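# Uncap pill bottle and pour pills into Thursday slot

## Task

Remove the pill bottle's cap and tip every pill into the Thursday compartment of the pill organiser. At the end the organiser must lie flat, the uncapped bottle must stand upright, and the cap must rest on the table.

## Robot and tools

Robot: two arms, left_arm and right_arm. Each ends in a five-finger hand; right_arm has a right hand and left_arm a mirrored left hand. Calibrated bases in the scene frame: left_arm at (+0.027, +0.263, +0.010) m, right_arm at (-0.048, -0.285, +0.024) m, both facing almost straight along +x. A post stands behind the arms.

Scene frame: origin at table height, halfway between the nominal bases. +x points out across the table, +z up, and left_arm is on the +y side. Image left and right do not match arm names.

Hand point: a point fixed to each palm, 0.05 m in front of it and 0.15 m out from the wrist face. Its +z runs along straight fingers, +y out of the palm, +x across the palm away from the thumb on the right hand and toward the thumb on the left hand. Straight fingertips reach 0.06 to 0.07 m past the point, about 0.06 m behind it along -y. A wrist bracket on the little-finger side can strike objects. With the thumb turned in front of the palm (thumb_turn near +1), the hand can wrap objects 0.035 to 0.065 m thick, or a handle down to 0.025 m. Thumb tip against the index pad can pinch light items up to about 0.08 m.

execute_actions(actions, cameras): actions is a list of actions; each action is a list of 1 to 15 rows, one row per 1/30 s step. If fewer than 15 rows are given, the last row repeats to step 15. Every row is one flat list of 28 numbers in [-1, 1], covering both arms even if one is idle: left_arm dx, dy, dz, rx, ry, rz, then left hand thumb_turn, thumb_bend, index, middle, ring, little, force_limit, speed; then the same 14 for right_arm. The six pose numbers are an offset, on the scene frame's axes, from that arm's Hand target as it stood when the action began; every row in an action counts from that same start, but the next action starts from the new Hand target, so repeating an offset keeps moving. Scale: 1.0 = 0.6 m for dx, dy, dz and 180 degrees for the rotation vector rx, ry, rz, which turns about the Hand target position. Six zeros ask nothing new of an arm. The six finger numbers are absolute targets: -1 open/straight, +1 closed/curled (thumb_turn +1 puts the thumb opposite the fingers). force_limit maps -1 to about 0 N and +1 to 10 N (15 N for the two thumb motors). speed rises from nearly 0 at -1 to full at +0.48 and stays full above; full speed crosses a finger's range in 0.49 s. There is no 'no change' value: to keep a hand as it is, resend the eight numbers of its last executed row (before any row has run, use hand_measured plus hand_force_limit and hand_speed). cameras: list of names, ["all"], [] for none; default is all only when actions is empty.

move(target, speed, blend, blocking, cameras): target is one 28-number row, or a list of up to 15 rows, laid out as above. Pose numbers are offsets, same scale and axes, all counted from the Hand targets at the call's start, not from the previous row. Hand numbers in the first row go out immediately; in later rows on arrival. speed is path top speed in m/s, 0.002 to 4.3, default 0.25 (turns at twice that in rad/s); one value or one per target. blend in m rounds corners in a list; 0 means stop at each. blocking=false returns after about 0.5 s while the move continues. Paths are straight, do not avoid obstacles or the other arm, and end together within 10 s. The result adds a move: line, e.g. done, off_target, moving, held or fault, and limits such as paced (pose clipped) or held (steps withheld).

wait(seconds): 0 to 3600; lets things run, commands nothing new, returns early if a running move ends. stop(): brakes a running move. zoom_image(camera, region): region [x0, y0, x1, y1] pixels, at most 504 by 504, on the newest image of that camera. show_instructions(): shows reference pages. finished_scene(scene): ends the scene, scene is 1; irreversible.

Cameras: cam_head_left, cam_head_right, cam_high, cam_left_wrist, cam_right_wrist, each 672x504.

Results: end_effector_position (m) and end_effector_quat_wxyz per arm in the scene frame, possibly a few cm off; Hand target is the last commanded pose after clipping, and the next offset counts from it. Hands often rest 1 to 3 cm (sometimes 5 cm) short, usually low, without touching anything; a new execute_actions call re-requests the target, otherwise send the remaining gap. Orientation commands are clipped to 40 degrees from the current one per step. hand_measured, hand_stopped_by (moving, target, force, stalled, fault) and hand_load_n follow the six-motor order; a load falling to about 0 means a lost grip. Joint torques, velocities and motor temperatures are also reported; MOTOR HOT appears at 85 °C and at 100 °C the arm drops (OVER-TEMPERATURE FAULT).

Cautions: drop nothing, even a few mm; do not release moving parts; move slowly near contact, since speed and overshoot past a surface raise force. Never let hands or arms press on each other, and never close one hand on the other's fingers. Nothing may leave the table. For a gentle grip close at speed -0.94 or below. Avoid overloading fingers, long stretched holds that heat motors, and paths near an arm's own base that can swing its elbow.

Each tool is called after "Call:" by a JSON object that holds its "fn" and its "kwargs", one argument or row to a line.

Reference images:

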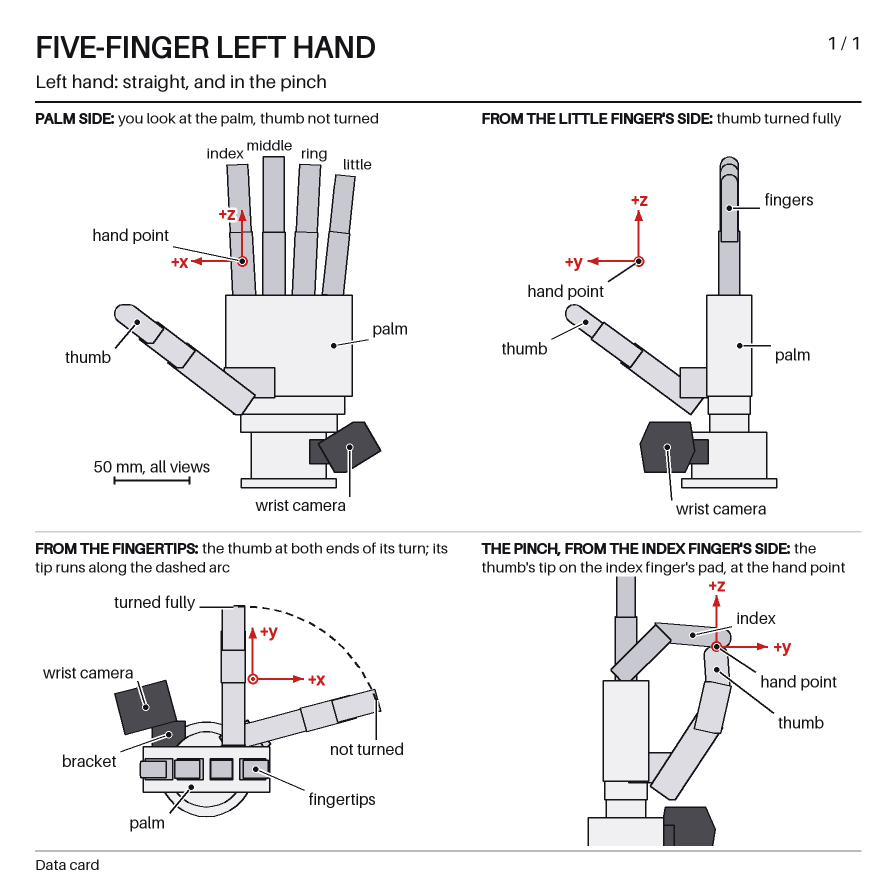

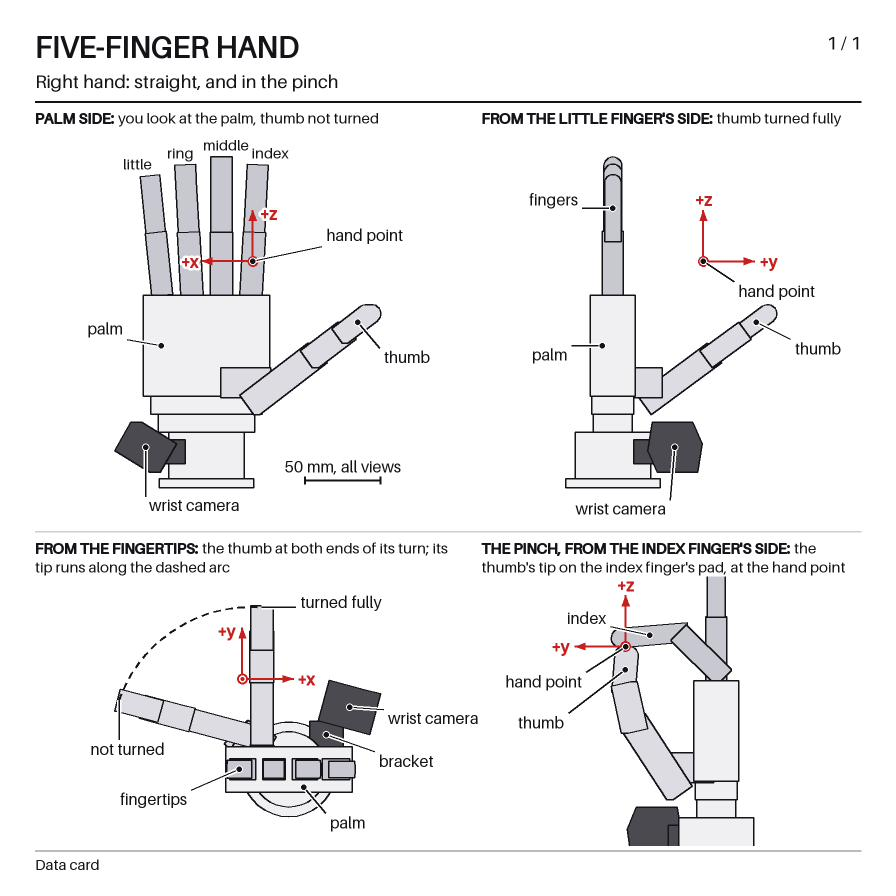

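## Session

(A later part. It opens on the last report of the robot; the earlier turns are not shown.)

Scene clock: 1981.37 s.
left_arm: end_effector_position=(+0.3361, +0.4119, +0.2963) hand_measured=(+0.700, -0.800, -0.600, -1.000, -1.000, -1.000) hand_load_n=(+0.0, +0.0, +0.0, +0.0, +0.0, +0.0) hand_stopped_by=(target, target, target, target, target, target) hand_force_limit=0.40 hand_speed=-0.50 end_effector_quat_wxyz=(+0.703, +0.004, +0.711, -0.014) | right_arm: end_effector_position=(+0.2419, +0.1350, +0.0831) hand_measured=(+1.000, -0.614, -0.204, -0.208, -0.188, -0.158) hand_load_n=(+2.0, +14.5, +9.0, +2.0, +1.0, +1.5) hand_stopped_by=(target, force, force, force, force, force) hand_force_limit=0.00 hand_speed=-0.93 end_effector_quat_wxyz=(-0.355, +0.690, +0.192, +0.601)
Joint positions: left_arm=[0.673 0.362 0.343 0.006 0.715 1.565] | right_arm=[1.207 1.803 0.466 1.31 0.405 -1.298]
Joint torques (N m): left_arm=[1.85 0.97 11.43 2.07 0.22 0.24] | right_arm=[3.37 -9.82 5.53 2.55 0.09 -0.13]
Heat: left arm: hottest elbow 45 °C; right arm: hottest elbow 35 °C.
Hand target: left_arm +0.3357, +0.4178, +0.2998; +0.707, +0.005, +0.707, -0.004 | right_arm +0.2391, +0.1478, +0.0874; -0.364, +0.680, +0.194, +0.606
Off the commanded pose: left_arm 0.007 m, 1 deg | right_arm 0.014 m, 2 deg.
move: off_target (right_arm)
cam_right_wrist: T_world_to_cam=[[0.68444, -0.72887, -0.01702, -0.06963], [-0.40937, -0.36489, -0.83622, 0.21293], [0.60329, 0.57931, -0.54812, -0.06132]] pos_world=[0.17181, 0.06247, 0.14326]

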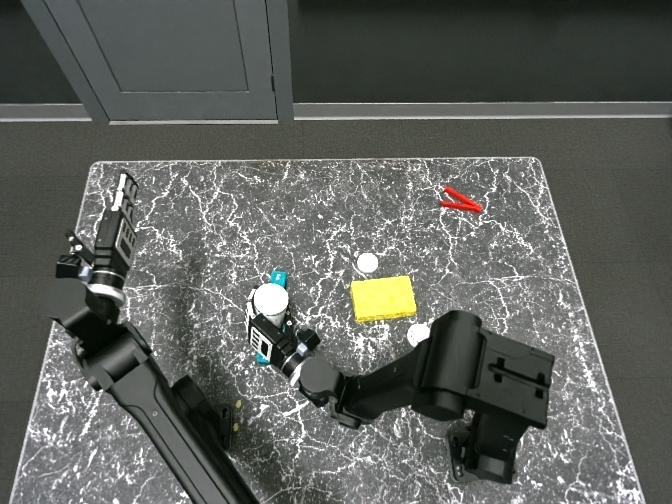

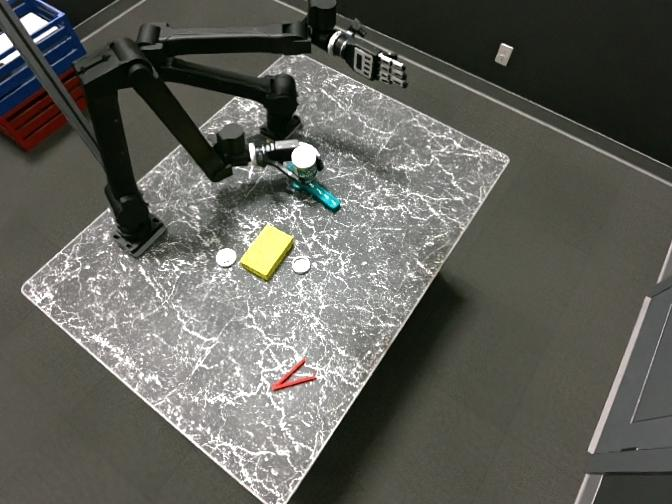

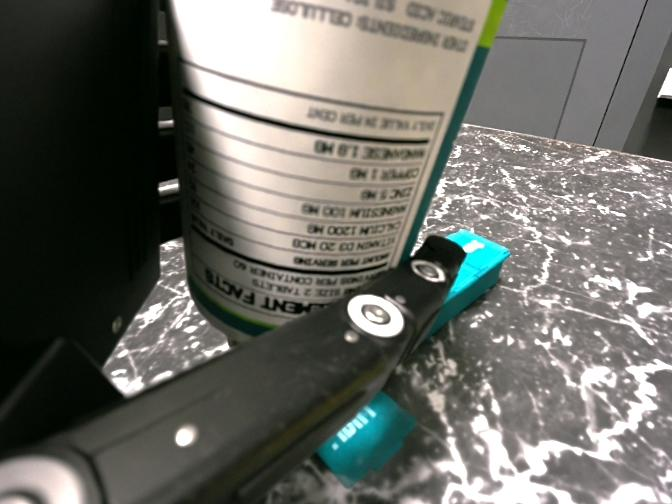

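Call:
{"fn": "zoom_image", "kwargs": {
  "camera": "cam_high",
  "region": [280, 160, 340, 220]
}}

Call:
{"fn": "move", "kwargs": {
  "target": [
    [0,0,0,0,0,0,0.7,-0.8,-0.6,-1,-1,-1,0.4,-0.5,0,0.0,0.03,0,0,0,1,0.8,0.8,0.8,0.35,0.4,0.0,-0.93]
  ],
  "speed": 0.04,
  "cameras": ["cam_head_left","cam_high","cam_head_right"]
}}

Call:
{"fn": "zoom_image", "kwargs": {
  "camera": "cam_high",
  "region": [280, 160, 340, 220]
}}

Scaled by 8.400 from the camera's image (finer frame: 960x720).

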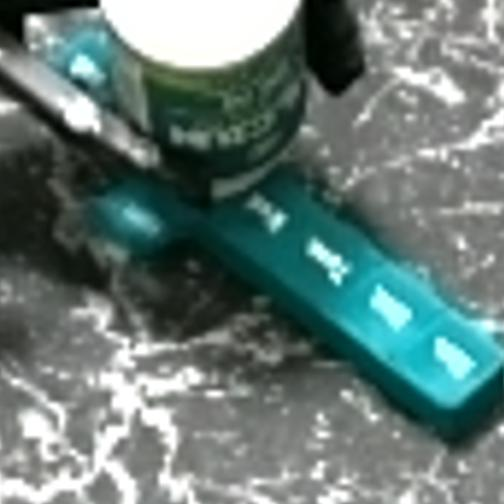

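Scene clock: 1986.23 s.
left_arm: end_effector_position=(+0.3361, +0.4119, +0.2963) hand_measured=(+0.700, -0.800, -0.600, -1.000, -1.000, -1.000) hand_load_n=(+0.0, +0.0, +0.0, +0.5, +0.0, +0.0) hand_stopped_by=(target, target, target, target, target, target) hand_force_limit=0.40 hand_speed=-0.50 end_effector_quat_wxyz=(+0.703, +0.004, +0.711, -0.014) | right_arm: end_effector_position=(+0.2423, +0.1360, +0.0967) hand_measured=(+1.000, -0.614, -0.204, -0.208, -0.188, -0.158) hand_load_n=(+2.0, +14.5, +9.0, +2.0, +1.0, +2.0) hand_stopped_by=(target, force, force, force, force, force) hand_force_limit=0.00 hand_speed=-0.93 end_effector_quat_wxyz=(-0.357, +0.687, +0.190, +0.603)
Joint positions: left_arm=[0.673 0.362 0.343 0.006 0.715 1.565] | right_arm=[1.207 1.757 0.466 1.273 0.405 -1.299]
Joint torques (N m): left_arm=[1.85 0.97 11.43 2.03 0.22 0.24] | right_arm=[3.37 -11.99 5.74 1.28 0.07 -0.12]
Heat: left arm: hottest elbow 45 °C; right arm: hottest shoulder 34 °C.
Hand target: left_arm +0.3357, +0.4178, +0.2998; +0.707, +0.005, +0.707, -0.004 | right_arm +0.2391, +0.1478, +0.1055; -0.364, +0.680, +0.194, +0.606
Off the commanded pose: left_arm 0.007 m, 1 deg | right_arm 0.015 m, 1 deg.
move: off_target (right_arm)
Images, in order (width x height): cam_head_left 672x504, cam_head_right 672x504, cam_high 672x504.

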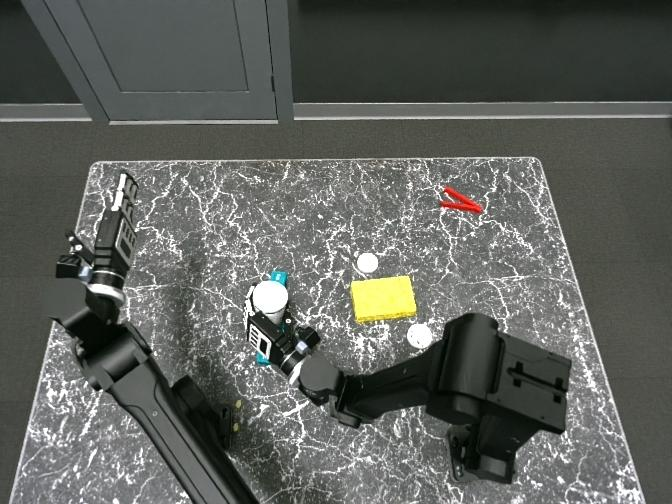

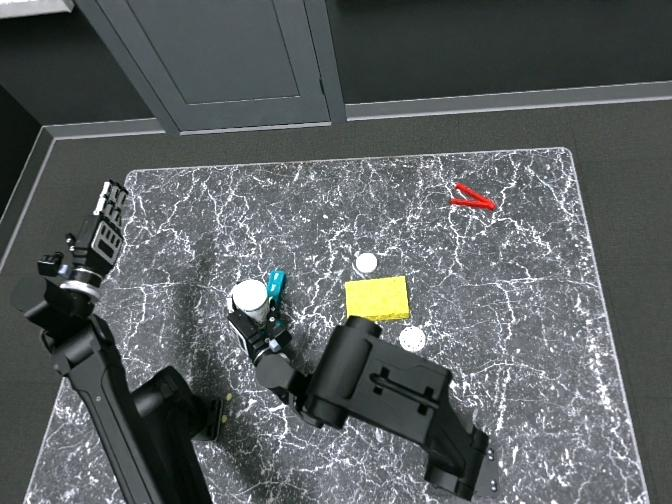

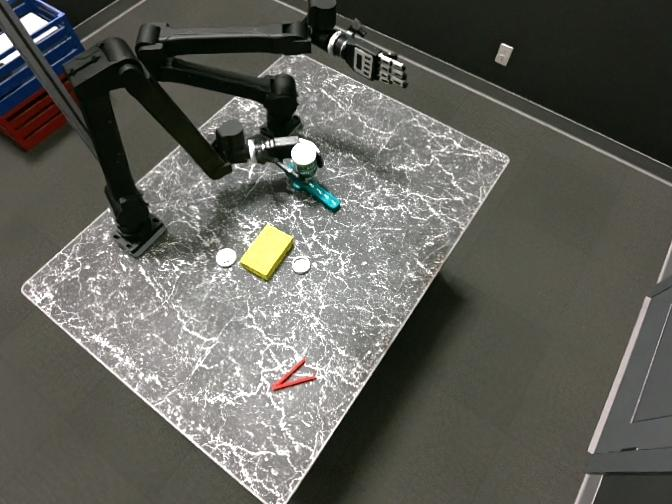

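Scaled by 8.400 from the camera's image (finer frame: 960x720).

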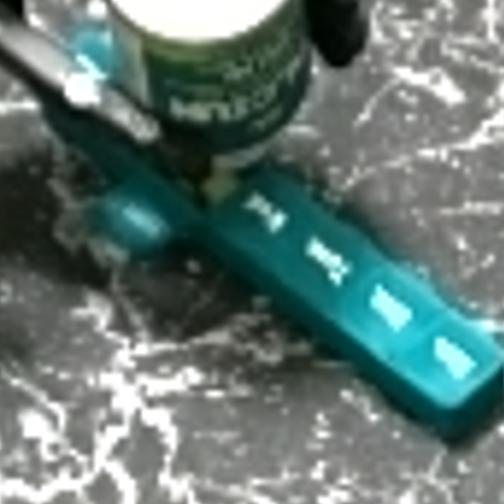

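Call:
{"fn": "move", "kwargs": {
  "target": [
    [0,0,0,0,0,0,0.7,-0.8,-0.6,-1,-1,-1,0.4,-0.5,0,0.0,0.08,0,0,0,1,0.8,0.8,0.8,0.35,0.4,0.0,-0.93]
  ],
  "speed": 0.06,
  "cameras": ["cam_head_left","cam_high","cam_right_wrist"]
}}

Call:
{"fn": "zoom_image", "kwargs": {
  "camera": "cam_high",
  "region": [280, 160, 340, 220]
}}

Scene clock: 1991.83 s.
left_arm: end_effector_position=(+0.3361, +0.4119, +0.2963) hand_measured=(+0.700, -0.800, -0.600, -1.000, -1.000, -1.000) hand_load_n=(+0.0, +0.0, +0.0, +0.5, +0.0, +0.0) hand_stopped_by=(target, target, target, target, target, target) hand_force_limit=0.40 hand_speed=-0.50 end_effector_quat_wxyz=(+0.703, +0.004, +0.711, -0.014) | right_arm: end_effector_position=(+0.2412, +0.1329, +0.1390) hand_measured=(+1.000, -0.614, -0.204, -0.208, -0.188, -0.158) hand_load_n=(+2.0, +15.0, +9.0, +2.0, +1.0, +1.5) hand_stopped_by=(target, force, force, force, force, force) hand_force_limit=0.00 hand_speed=-0.93 end_effector_quat_wxyz=(-0.354, +0.690, +0.193, +0.601)
Joint positions: left_arm=[0.673 0.362 0.343 0.006 0.715 1.565] | right_arm=[1.207 1.571 0.466 1.077 0.405 -1.3]
Joint torques (N m): left_arm=[1.85 1.08 11.45 2.06 0.21 0.24] | right_arm=[3.37 -10.75 8.21 1.22 0.08 -0.11]
Heat: left arm: hottest elbow 45 °C; right arm: hottest shoulder 34 °C.
Hand target: left_arm +0.3357, +0.4178, +0.2998; +0.707, +0.005, +0.707, -0.004 | right_arm +0.2391, +0.1478, +0.1535; -0.364, +0.680, +0.194, +0.606
Off the commanded pose: left_arm 0.007 m, 1 deg | right_arm 0.021 m, 2 deg.
move: off_target (right_arm)
cam_right_wrist: T_world_to_cam=[[0.68455, -0.72883, -0.01385, -0.07031], [-0.40806, -0.36739, -0.83577, 0.25866], [0.60405, 0.57778, -0.5489, -0.02887]] pos_world=[0.17112, 0.06047, 0.19936]

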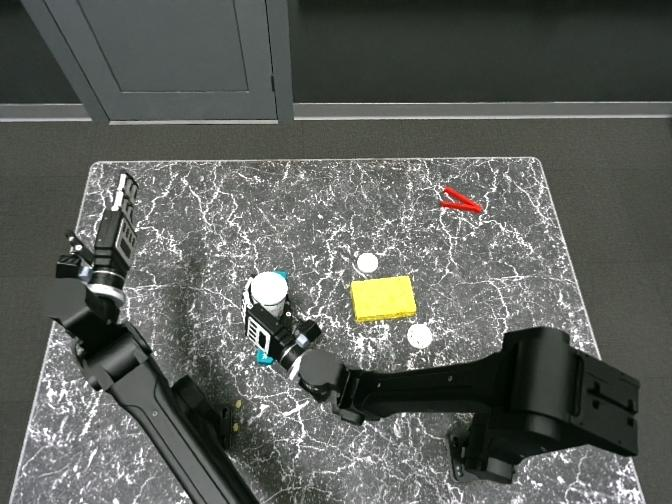

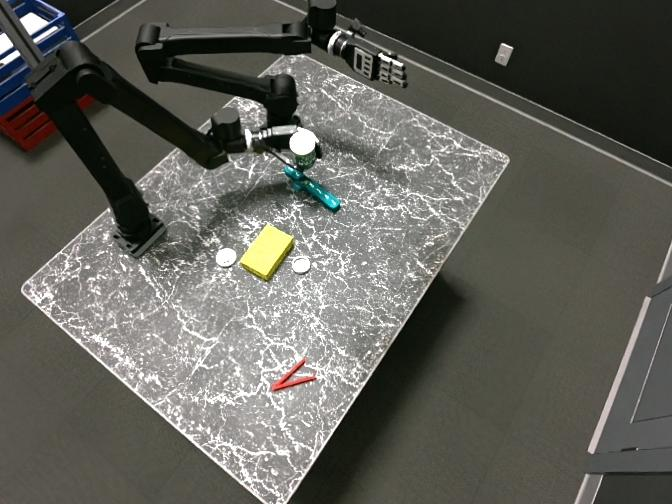

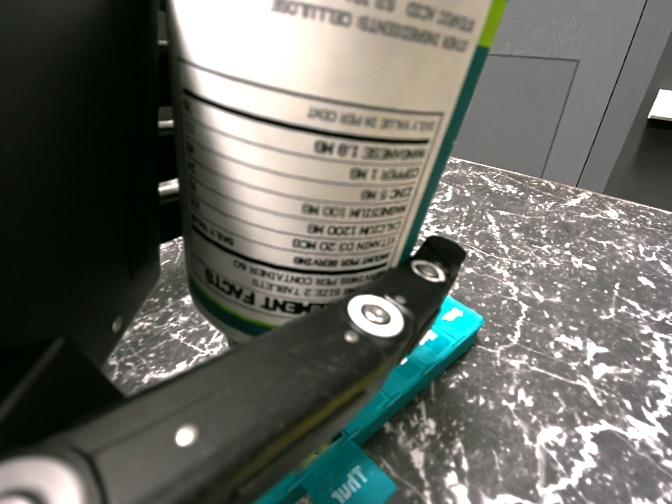

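Scaled by 8.400 from the camera's image (finer frame: 960x720).

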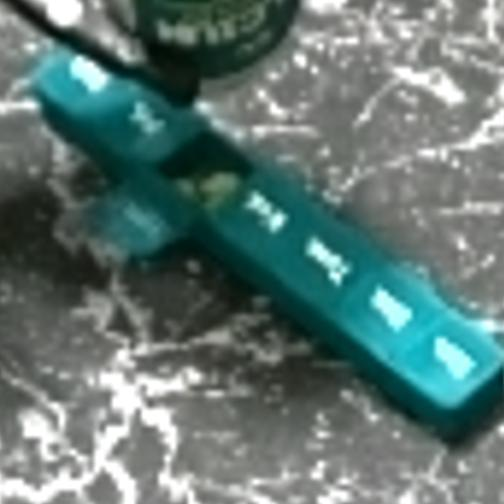

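Call:
{"fn": "move", "kwargs": {
  "target": [
    [0,0,0,0,0,0,0.7,-0.8,-0.6,-1,-1,-1,0.4,-0.5,0,0.0,0.13,0,0,0,1,0.8,0.8,0.8,0.35,0.4,0.0,-0.93],
    [0,0,0,0,0,0,0.7,-0.8,-0.6,-1,-1,-1,0.4,-0.5,0.2015,-0.246,0.111,0.625,0.670,0,1,0.8,0.8,0.8,0.35,0.4,0.0,-0.93]
  ],
  "speed": 0.25,
  "blend": [0.02,0],
  "cameras": ["cam_head_left","cam_high","cam_right_wrist"]
}}

Call:
{"fn": "zoom_image", "kwargs": {
  "camera": "cam_high",
  "region": [270, 150, 350, 230]
}}

Call:
{"fn": "zoom_image", "kwargs": {
  "camera": "cam_head_left",
  "region": [240, 260, 310, 370]
}}

Scene clock: 2026.60 s.
left_arm: end_effector_position=(+0.3361, +0.4119, +0.2963) hand_measured=(+0.700, -0.800, -0.600, -1.000, -1.000, -1.000) hand_load_n=(+0.0, +0.0, +0.0, +0.0, +0.0, +0.0) hand_stopped_by=(target, target, target, target, target, target) hand_force_limit=0.40 hand_speed=-0.50 end_effector_quat_wxyz=(+0.703, +0.004, +0.711, -0.014) | right_arm: end_effector_position=(+0.3572, +0.0067, +0.2245) hand_measured=(+1.000, -0.614, -0.204, -0.208, -0.188, -0.158) hand_load_n=(+2.0, +14.5, +9.0, +2.0, +0.5, +1.5) hand_stopped_by=(target, force, force, force, force, force) hand_force_limit=0.00 hand_speed=-0.93 end_effector_quat_wxyz=(+0.648, -0.290, +0.644, +0.283)
Joint positions: left_arm=[0.673 0.362 0.343 0.006 0.715 1.565] | right_arm=[0.322 1.565 0.471 1.095 -0.51 1.56]
Joint torques (N m): left_arm=[1.85 0.97 11.43 2.06 0.22 0.23] | right_arm=[0.79 -8.41 5.03 2.52 -0.11 0.14]
Heat: left arm: hottest elbow 45 °C; right arm: hottest elbow 35 °C.
Hand target: left_arm +0.3357, +0.4178, +0.2998; +0.707, +0.005, +0.707, -0.004 | right_arm +0.3600, +0.0002, +0.2201; +0.649, -0.283, +0.648, +0.282
Off the commanded pose: left_arm 0.007 m, 1 deg | right_arm 0.008 m, 1 deg.
move: done
cam_right_wrist: T_world_to_cam=[[-0.74982, 0.61171, -0.25213, 0.31639], [-0.49323, -0.26279, 0.82926, -0.01296], [0.44101, 0.74616, 0.49876, -0.15731]] pos_world=[0.30022, -0.07958, 0.16898]

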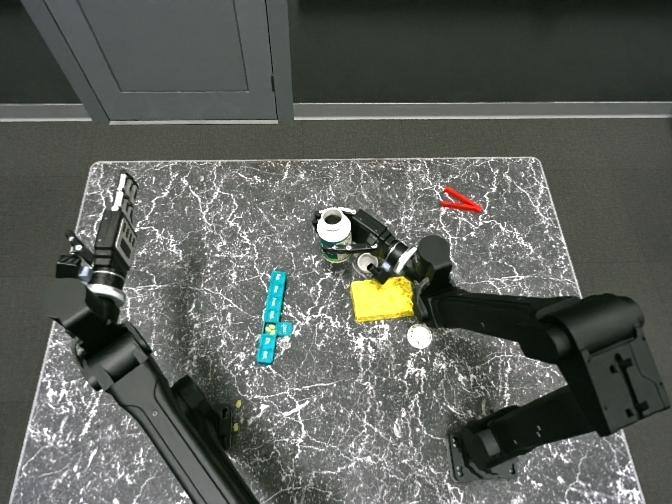

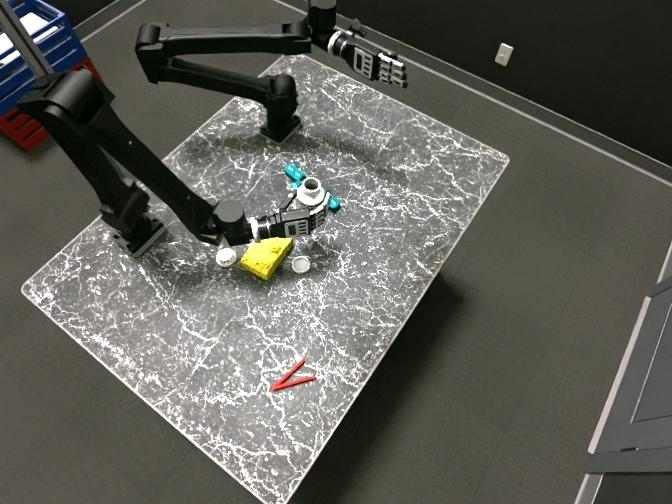

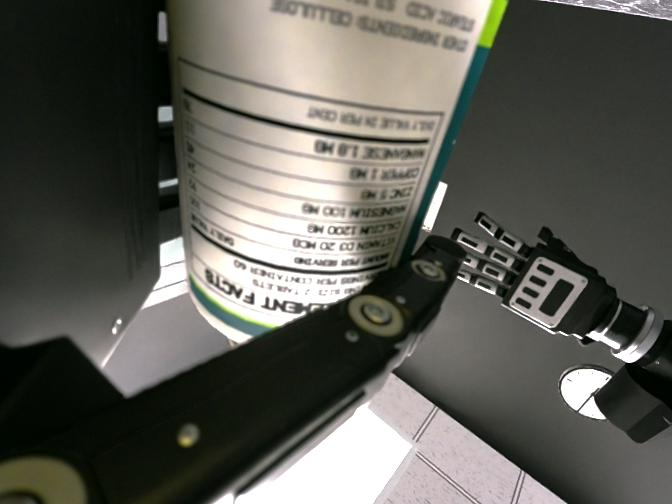

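Scaled by 6.300 from the camera's image (finer frame: 960x720).

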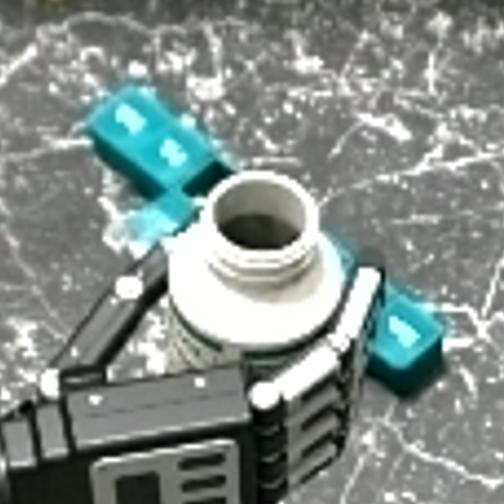

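Scaled by 4.582 from the camera's image (finer frame: 960x720).

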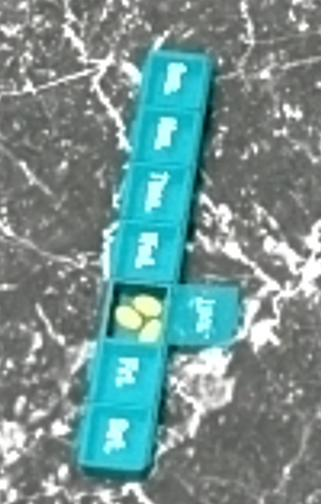

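Call:
{"fn": "move", "kwargs": {
  "target": [
    [0,0,0,0,0,0,0.7,-0.8,-0.6,-1,-1,-1,0.4,-0.5,0.1,0.14,-0.10,-0.0284,0.0265,0,1,0.8,0.8,0.8,0.35,0.4,0.0,-0.93]
  ],
  "speed": 0.2,
  "cameras": ["cam_head_left","cam_high","cam_right_wrist"]
}}

Call:
{"fn": "zoom_image", "kwargs": {
  "camera": "cam_high",
  "region": [270, 120, 400, 250]
}}

Call:
{"fn": "zoom_image", "kwargs": {
  "camera": "cam_head_left",
  "region": [260, 160, 400, 300]
}}

Scene clock: 2036.20 s.
left_arm: end_effector_position=(+0.3361, +0.4119, +0.2963) hand_measured=(+0.700, -0.800, -0.600, -1.000, -1.000, -1.000) hand_load_n=(+0.0, +0.0, +0.0, +0.0, +0.0, -0.5) hand_stopped_by=(target, target, target, target, target, target) hand_force_limit=0.40 hand_speed=-0.50 end_effector_quat_wxyz=(+0.703, +0.004, +0.711, -0.014) | right_arm: end_effector_position=(+0.4151, +0.0735, +0.1610) hand_measured=(+1.000, -0.614, -0.204, -0.208, -0.188, -0.158) hand_load_n=(+2.0, +14.5, +9.0, +2.0, +1.0, +2.0) hand_stopped_by=(target, force, force, force, force, force) hand_force_limit=0.00 hand_speed=-0.93 end_effector_quat_wxyz=(+0.608, -0.293, +0.689, +0.263)
Joint positions: left_arm=[0.673 0.362 0.343 0.006 0.715 1.565] | right_arm=[0.438 1.796 0.668 0.998 -0.366 1.53]
Joint torques (N m): left_arm=[1.85 1.03 11.44 2.06 0.22 0.24] | right_arm=[3.19 -12.1 7.95 1.39 0 -0.04]
Heat: left arm: hottest elbow 45 °C; right arm: hottest elbow 35 °C.
Hand target: left_arm +0.3357, +0.4178, +0.2998; +0.707, +0.005, +0.707, -0.004 | right_arm +0.4199, +0.0843, +0.1601; +0.608, -0.299, +0.686, +0.265
Off the commanded pose: left_arm 0.007 m, 1 deg | right_arm 0.012 m, 1 deg.
move: off_target (right_arm)
cam_right_wrist: T_world_to_cam=[[-0.75748, 0.6122, -0.22679, 0.30199], [-0.41581, -0.18459, 0.89052, 0.03799], [0.50331, 0.76885, 0.39439, -0.21164]] pos_world=[0.35107, -0.01514, 0.11813]

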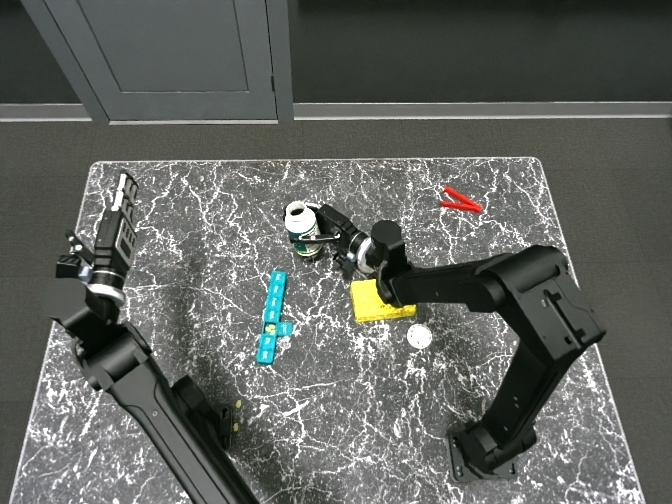

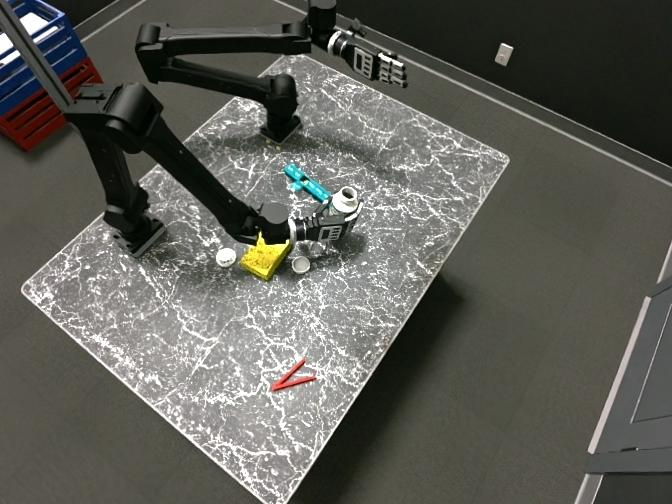

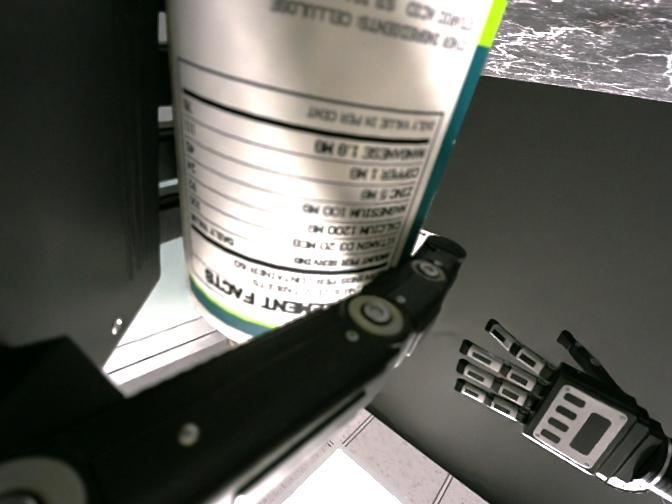

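Scaled by 3.877 from the camera's image (finer frame: 960x720).

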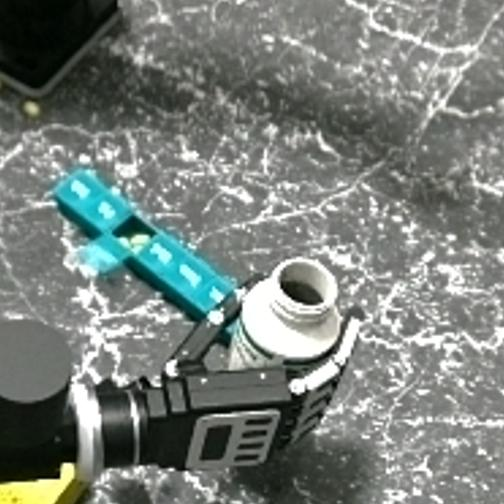

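Scaled by 3.600 from the camera's image (finer frame: 960x720).

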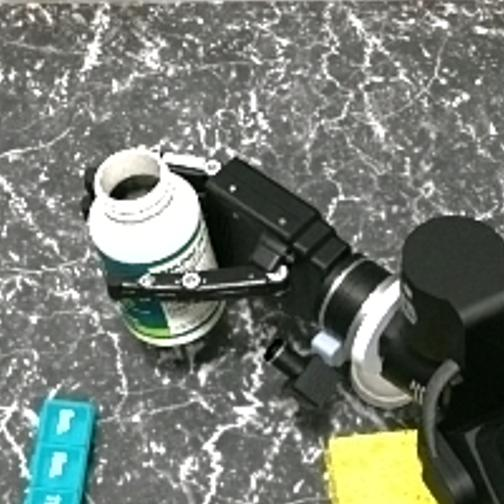

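Call:
{"fn": "move", "kwargs": {
  "target": [
    [0,0,0,0,0,0,0.7,-0.8,-0.6,-1,-1,-1,0.4,-0.5,0,0,-0.065,0,0,0,1,0.8,0.8,0.8,0.35,0.4,0.0,-0.93]
  ],
  "speed": 0.08,
  "cameras": ["cam_head_left","cam_high","cam_right_wrist"]
}}

Call:
{"fn": "zoom_image", "kwargs": {
  "camera": "cam_high",
  "region": [310, 170, 370, 250]
}}

Call:
{"fn": "zoom_image", "kwargs": {
  "camera": "cam_head_left",
  "region": [270, 190, 380, 290]
}}

Scene clock: 2040.47 s.
left_arm: end_effector_position=(+0.3361, +0.4119, +0.2963) hand_measured=(+0.700, -0.800, -0.600, -1.000, -1.000, -1.000) hand_load_n=(+0.0, +0.5, +0.0, +0.5, +0.0, +0.0) hand_stopped_by=(target, target, target, target, target, target) hand_force_limit=0.40 hand_speed=-0.50 end_effector_quat_wxyz=(+0.703, +0.004, +0.711, -0.014) | right_arm: end_effector_position=(+0.4165, +0.0741, +0.1161) hand_measured=(+1.000, -0.614, -0.204, -0.208, -0.188, -0.158) hand_load_n=(+2.0, +14.5, +9.5, +2.0, +1.0, +2.0) hand_stopped_by=(target, force, force, force, force, force) hand_force_limit=0.00 hand_speed=-0.93 end_effector_quat_wxyz=(+0.597, -0.294, +0.699, +0.262)
Joint positions: left_arm=[0.673 0.362 0.343 0.006 0.715 1.565] | right_arm=[0.438 1.919 0.677 1.082 -0.366 1.529]
Joint torques (N m): left_arm=[1.79 0.85 11.43 2.07 0.22 0.24] | right_arm=[3.14 -12.98 6.6 2.62 -0.02 0.01]
Heat: left arm: hottest elbow 45 °C; right arm: hottest elbow 35 °C.
Hand target: left_arm +0.3357, +0.4178, +0.2998; +0.707, +0.005, +0.707, -0.004 | right_arm +0.4199, +0.0843, +0.1211; +0.608, -0.299, +0.686, +0.265
Off the commanded pose: left_arm 0.007 m, 1 deg | right_arm 0.012 m, 2 deg.
move: off_target (right_arm)
cam_right_wrist: T_world_to_cam=[[-0.76343, 0.60896, -0.21524, 0.29384], [-0.39206, -0.17209, 0.9037, 0.0663], [0.51328, 0.77431, 0.37012, -0.19696]] pos_world=[0.35141, -0.01502, 0.07623]

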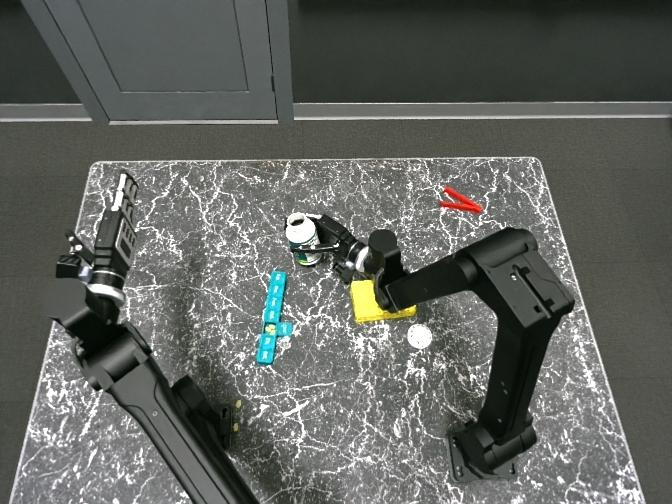

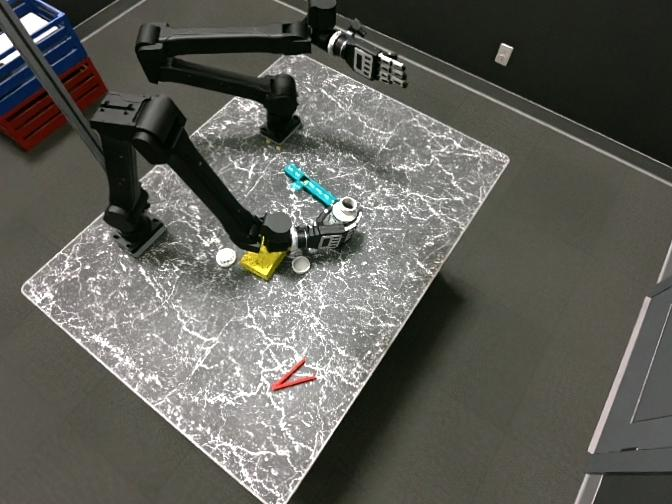

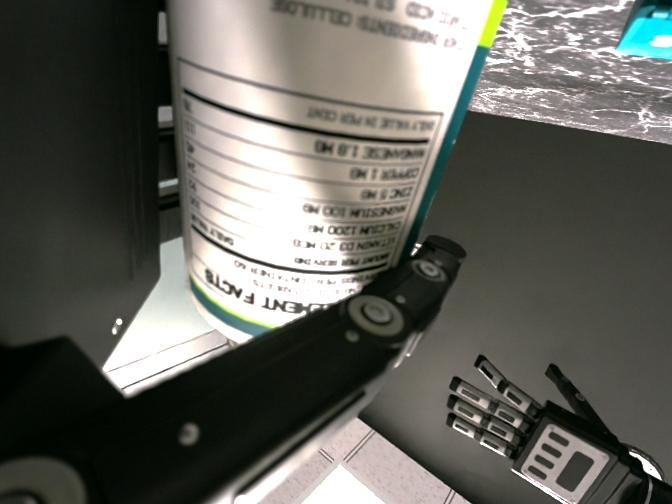

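Scaled by 6.300 from the camera's image (finer frame: 960x720).

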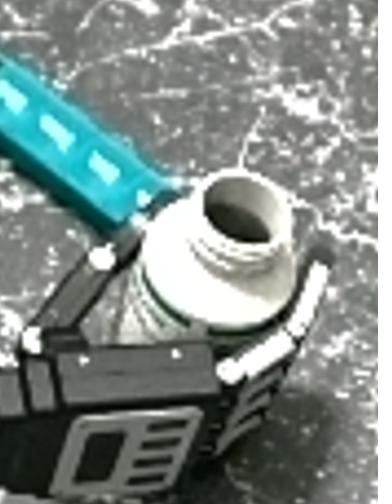

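Scaled by 4.582 from the camera's image (finer frame: 960x720).

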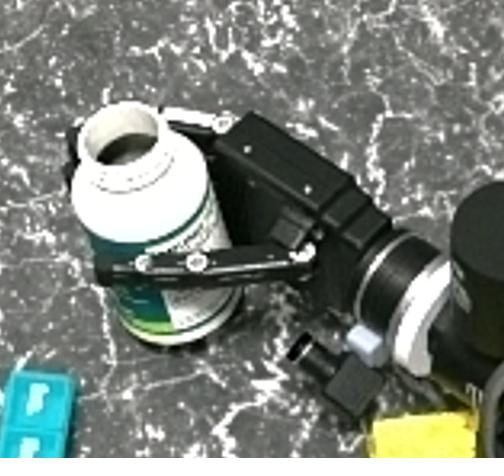

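Call:
{"fn": "move", "kwargs": {
  "target": [
    [0,0,0,0,0,0,0.7,-0.8,-0.6,-1,-1,-1,0.4,-0.5,0,0,-0.0117,0,0,0,1,0.8,0.8,0.8,0.35,0.4,0.0,-0.93]
  ],
  "speed": 0.05,
  "cameras": ["cam_head_left","cam_high"]
}}

Call:
{"fn": "zoom_image", "kwargs": {
  "camera": "cam_head_left",
  "region": [270, 190, 380, 290]
}}

Scene clock: 2049.40 s.
left_arm: end_effector_position=(+0.3361, +0.4119, +0.2963) hand_measured=(+0.700, -0.800, -0.600, -1.000, -1.000, -1.000) hand_load_n=(+0.0, +0.0, +0.0, +0.0, -0.5, +0.0) hand_stopped_by=(target, target, target, target, target, target) hand_force_limit=0.40 hand_speed=-0.50 end_effector_quat_wxyz=(+0.703, +0.004, +0.711, -0.014) | right_arm: end_effector_position=(+0.4158, +0.0738, +0.1091) hand_measured=(+1.000, -0.614, -0.204, -0.208, -0.188, -0.158) hand_load_n=(+2.0, +14.5, +9.0, +2.0, +1.0, +1.5) hand_stopped_by=(target, force, force, force, force, force) hand_force_limit=0.00 hand_speed=-0.93 end_effector_quat_wxyz=(+0.597, -0.294, +0.699, +0.262)
Joint positions: left_arm=[0.673 0.362 0.343 0.006 0.715 1.565] | right_arm=[0.438 1.94 0.677 1.102 -0.366 1.529]
Joint torques (N m): left_arm=[1.85 0.91 11.38 2.07 0.22 0.24] | right_arm=[3.19 -12.98 6.6 2.78 -0.02 0.01]
Heat: left arm: hottest elbow 45 °C; right arm: hottest elbow 35 °C.
Hand target: left_arm +0.3357, +0.4178, +0.2998; +0.707, +0.005, +0.707, -0.004 | right_arm +0.4199, +0.0843, +0.1142; +0.608, -0.299, +0.686, +0.265
Off the commanded pose: left_arm 0.007 m, 1 deg | right_arm 0.012 m, 2 deg.
move: off_target (right_arm)

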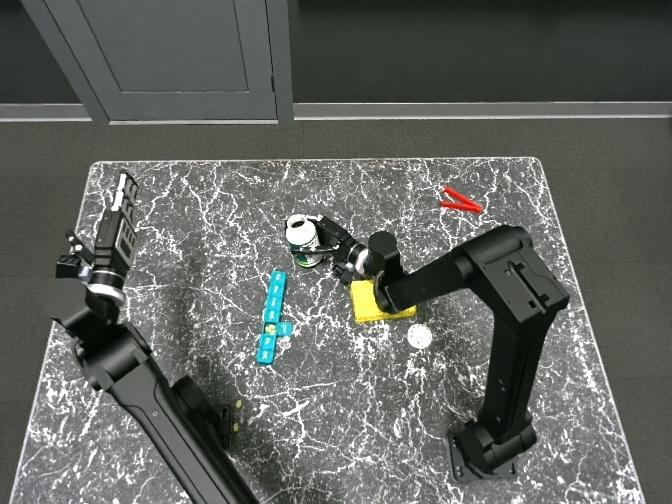

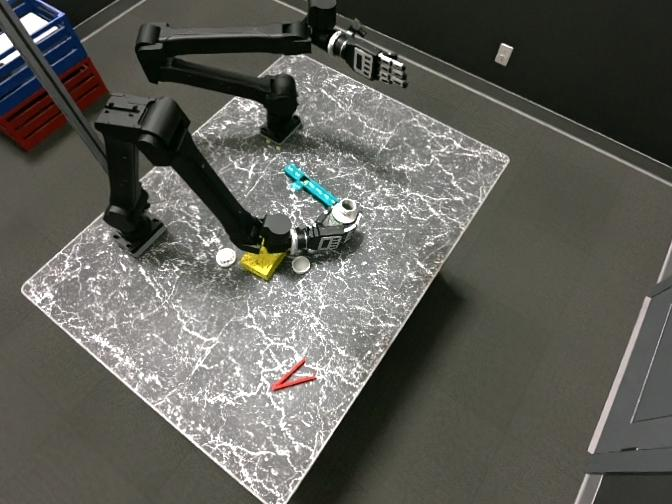

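Scaled by 4.582 from the camera's image (finer frame: 960x720).

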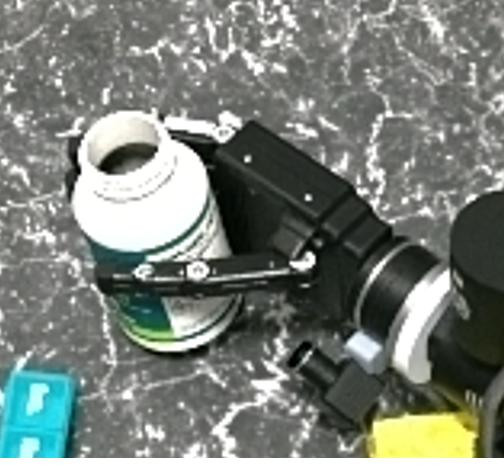

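Call:
{"fn": "move", "kwargs": {
  "target": [
    [0,0,0,0,0,0,0.7,-0.8,-0.6,-1,-1,-1,0.4,-0.5,0,0,-0.0117,0,0,0,1,0.8,0.8,0.8,0.35,0.4,0.0,-0.93]
  ],
  "speed": 0.04,
  "cameras": ["cam_head_left","cam_high"]
}}

Call:
{"fn": "zoom_image", "kwargs": {
  "camera": "cam_head_left",
  "region": [270, 190, 380, 290]
}}

Scene clock: 2053.17 s.
left_arm: end_effector_position=(+0.3361, +0.4119, +0.2963) hand_measured=(+0.700, -0.800, -0.600, -1.000, -1.000, -1.000) hand_load_n=(+0.5, +0.0, +0.0, +0.0, +0.0, +0.0) hand_stopped_by=(target, target, target, target, target, target) hand_force_limit=0.40 hand_speed=-0.50 end_effector_quat_wxyz=(+0.703, +0.004, +0.711, -0.014) | right_arm: end_effector_position=(+0.4170, +0.0744, +0.1035) hand_measured=(+1.000, -0.614, -0.204, -0.208, -0.188, -0.158) hand_load_n=(+1.5, +15.0, +9.5, +2.0, +1.0, +1.5) hand_stopped_by=(target, force, force, force, force, force) hand_force_limit=0.00 hand_speed=-0.93 end_effector_quat_wxyz=(+0.598, -0.294, +0.698, +0.262)
Joint positions: left_arm=[0.673 0.362 0.343 0.006 0.715 1.565] | right_arm=[0.438 1.962 0.682 1.121 -0.366 1.529]
Joint torques (N m): left_arm=[1.79 0.91 11.43 2.07 0.22 0.24] | right_arm=[3.19 -13.04 6.19 2.54 -0.02 0.01]
Heat: left arm: hottest elbow 45 °C; right arm: hottest elbow 35 °C.
Hand target: left_arm +0.3357, +0.4178, +0.2998; +0.707, +0.005, +0.707, -0.004 | right_arm +0.4199, +0.0843, +0.1069; +0.608, -0.299, +0.686, +0.265
Off the commanded pose: left_arm 0.007 m, 1 deg | right_arm 0.011 m, 2 deg.
move: off_target (right_arm)

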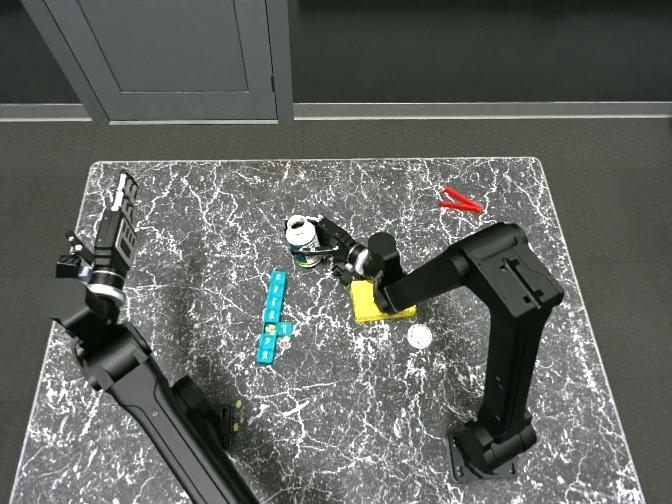

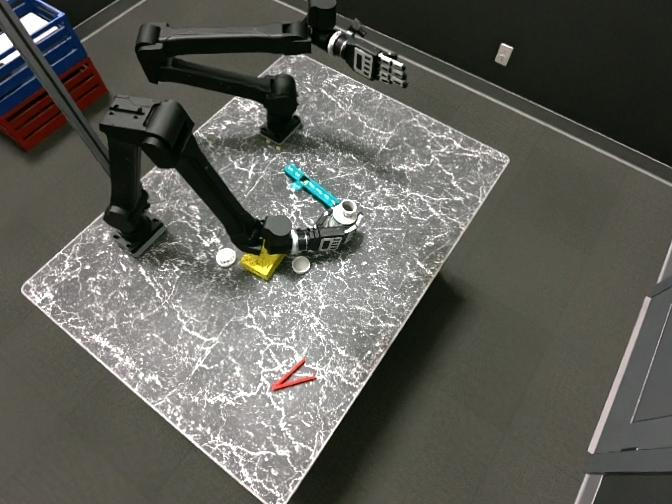

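Scaled by 4.582 from the camera's image (finer frame: 960x720).

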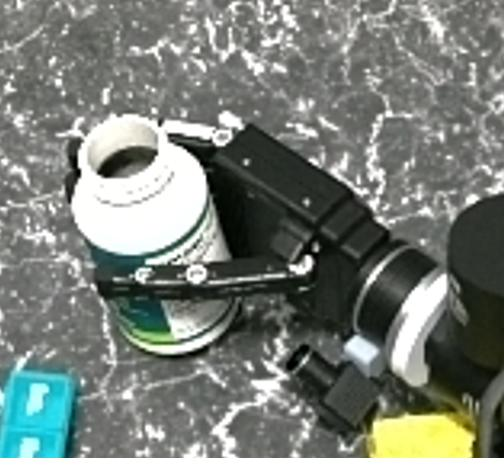

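Call:
{"fn": "move", "kwargs": {
  "target": [
    [0,0,0,0,0,0,0.7,-0.8,-0.6,-1,-1,-1,0.4,-0.5,0,0,0,0,0,0,1,-0.7,-0.27,-0.27,-0.27,-0.25,0.0,-0.95]
  ],
  "speed": 0.04,
  "cameras": ["cam_head_left","cam_right_wrist"]
}}

Call:
{"fn": "zoom_image", "kwargs": {
  "camera": "cam_head_left",
  "region": [270, 190, 380, 290]
}}

Scene clock: 2058.37 s.
left_arm: end_effector_position=(+0.3361, +0.4119, +0.2963) hand_measured=(+0.700, -0.800, -0.600, -1.000, -1.000, -1.000) hand_load_n=(+0.0, +0.0, +0.0, +0.0, +0.0, +0.0) hand_stopped_by=(target, target, target, target, target, target) hand_force_limit=0.40 hand_speed=-0.50 end_effector_quat_wxyz=(+0.703, +0.004, +0.711, -0.014) | right_arm: end_effector_position=(+0.4170, +0.0744, +0.1039) hand_measured=(+1.000, -0.700, -0.270, -0.270, -0.270, -0.250) hand_load_n=(-0.5, +0.0, +0.0, +0.5, +0.0, +0.0) hand_stopped_by=(target, target, target, target, target, target) hand_force_limit=0.00 hand_speed=-0.95 end_effector_quat_wxyz=(+0.598, -0.294, +0.698, +0.262)
Joint positions: left_arm=[0.673 0.362 0.343 0.006 0.715 1.565] | right_arm=[0.438 1.962 0.682 1.123 -0.366 1.529]
Joint torques (N m): left_arm=[1.9 0.91 11.43 2.04 0.22 0.23] | right_arm=[3.19 -13.04 6.19 2.55 -0.02 0.01]
Heat: left arm: hottest elbow 45 °C; right arm: hottest shoulder 35 °C.
Hand target: left_arm +0.3357, +0.4178, +0.2998; +0.707, +0.005, +0.707, -0.004 | right_arm +0.4199, +0.0843, +0.1070; +0.608, -0.299, +0.686, +0.265
Off the commanded pose: left_arm 0.007 m, 1 deg | right_arm 0.011 m, 2 deg.
move: done
cam_right_wrist: T_world_to_cam=[[-0.76271, 0.6093, -0.21688, 0.29133], [-0.39515, -0.17355, 0.90207, 0.07918], [0.51199, 0.77372, 0.37314, -0.19263]] pos_world=[0.35211, -0.01472, 0.06363]

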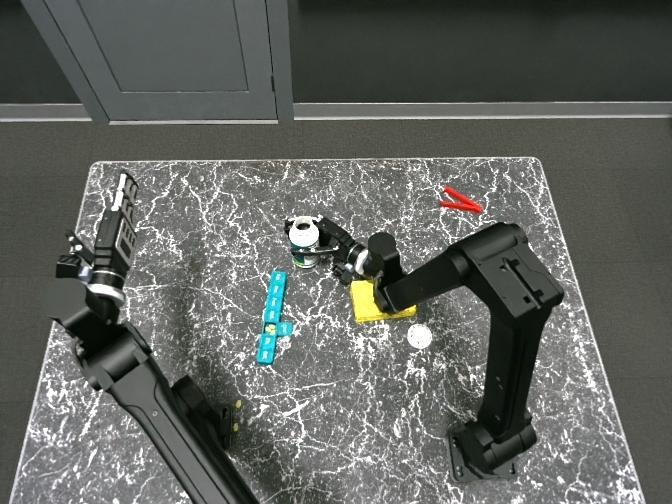

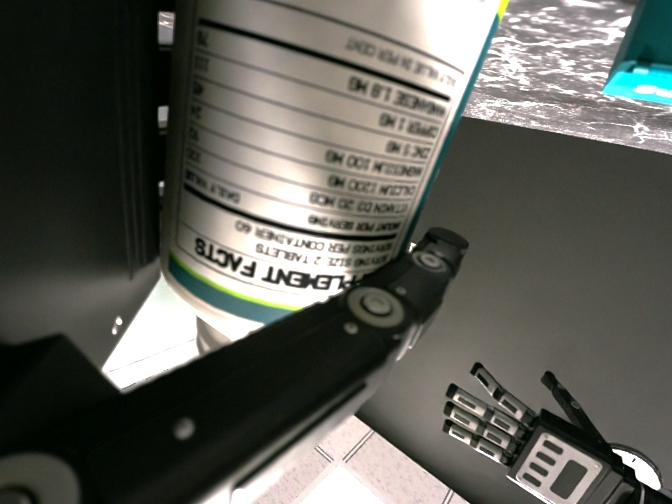

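Scaled by 4.582 from the camera's image (finer frame: 960x720).

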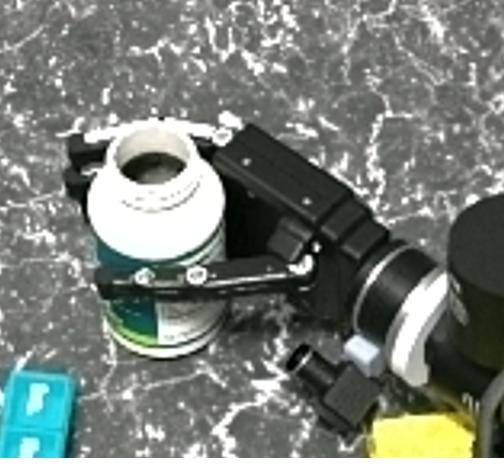

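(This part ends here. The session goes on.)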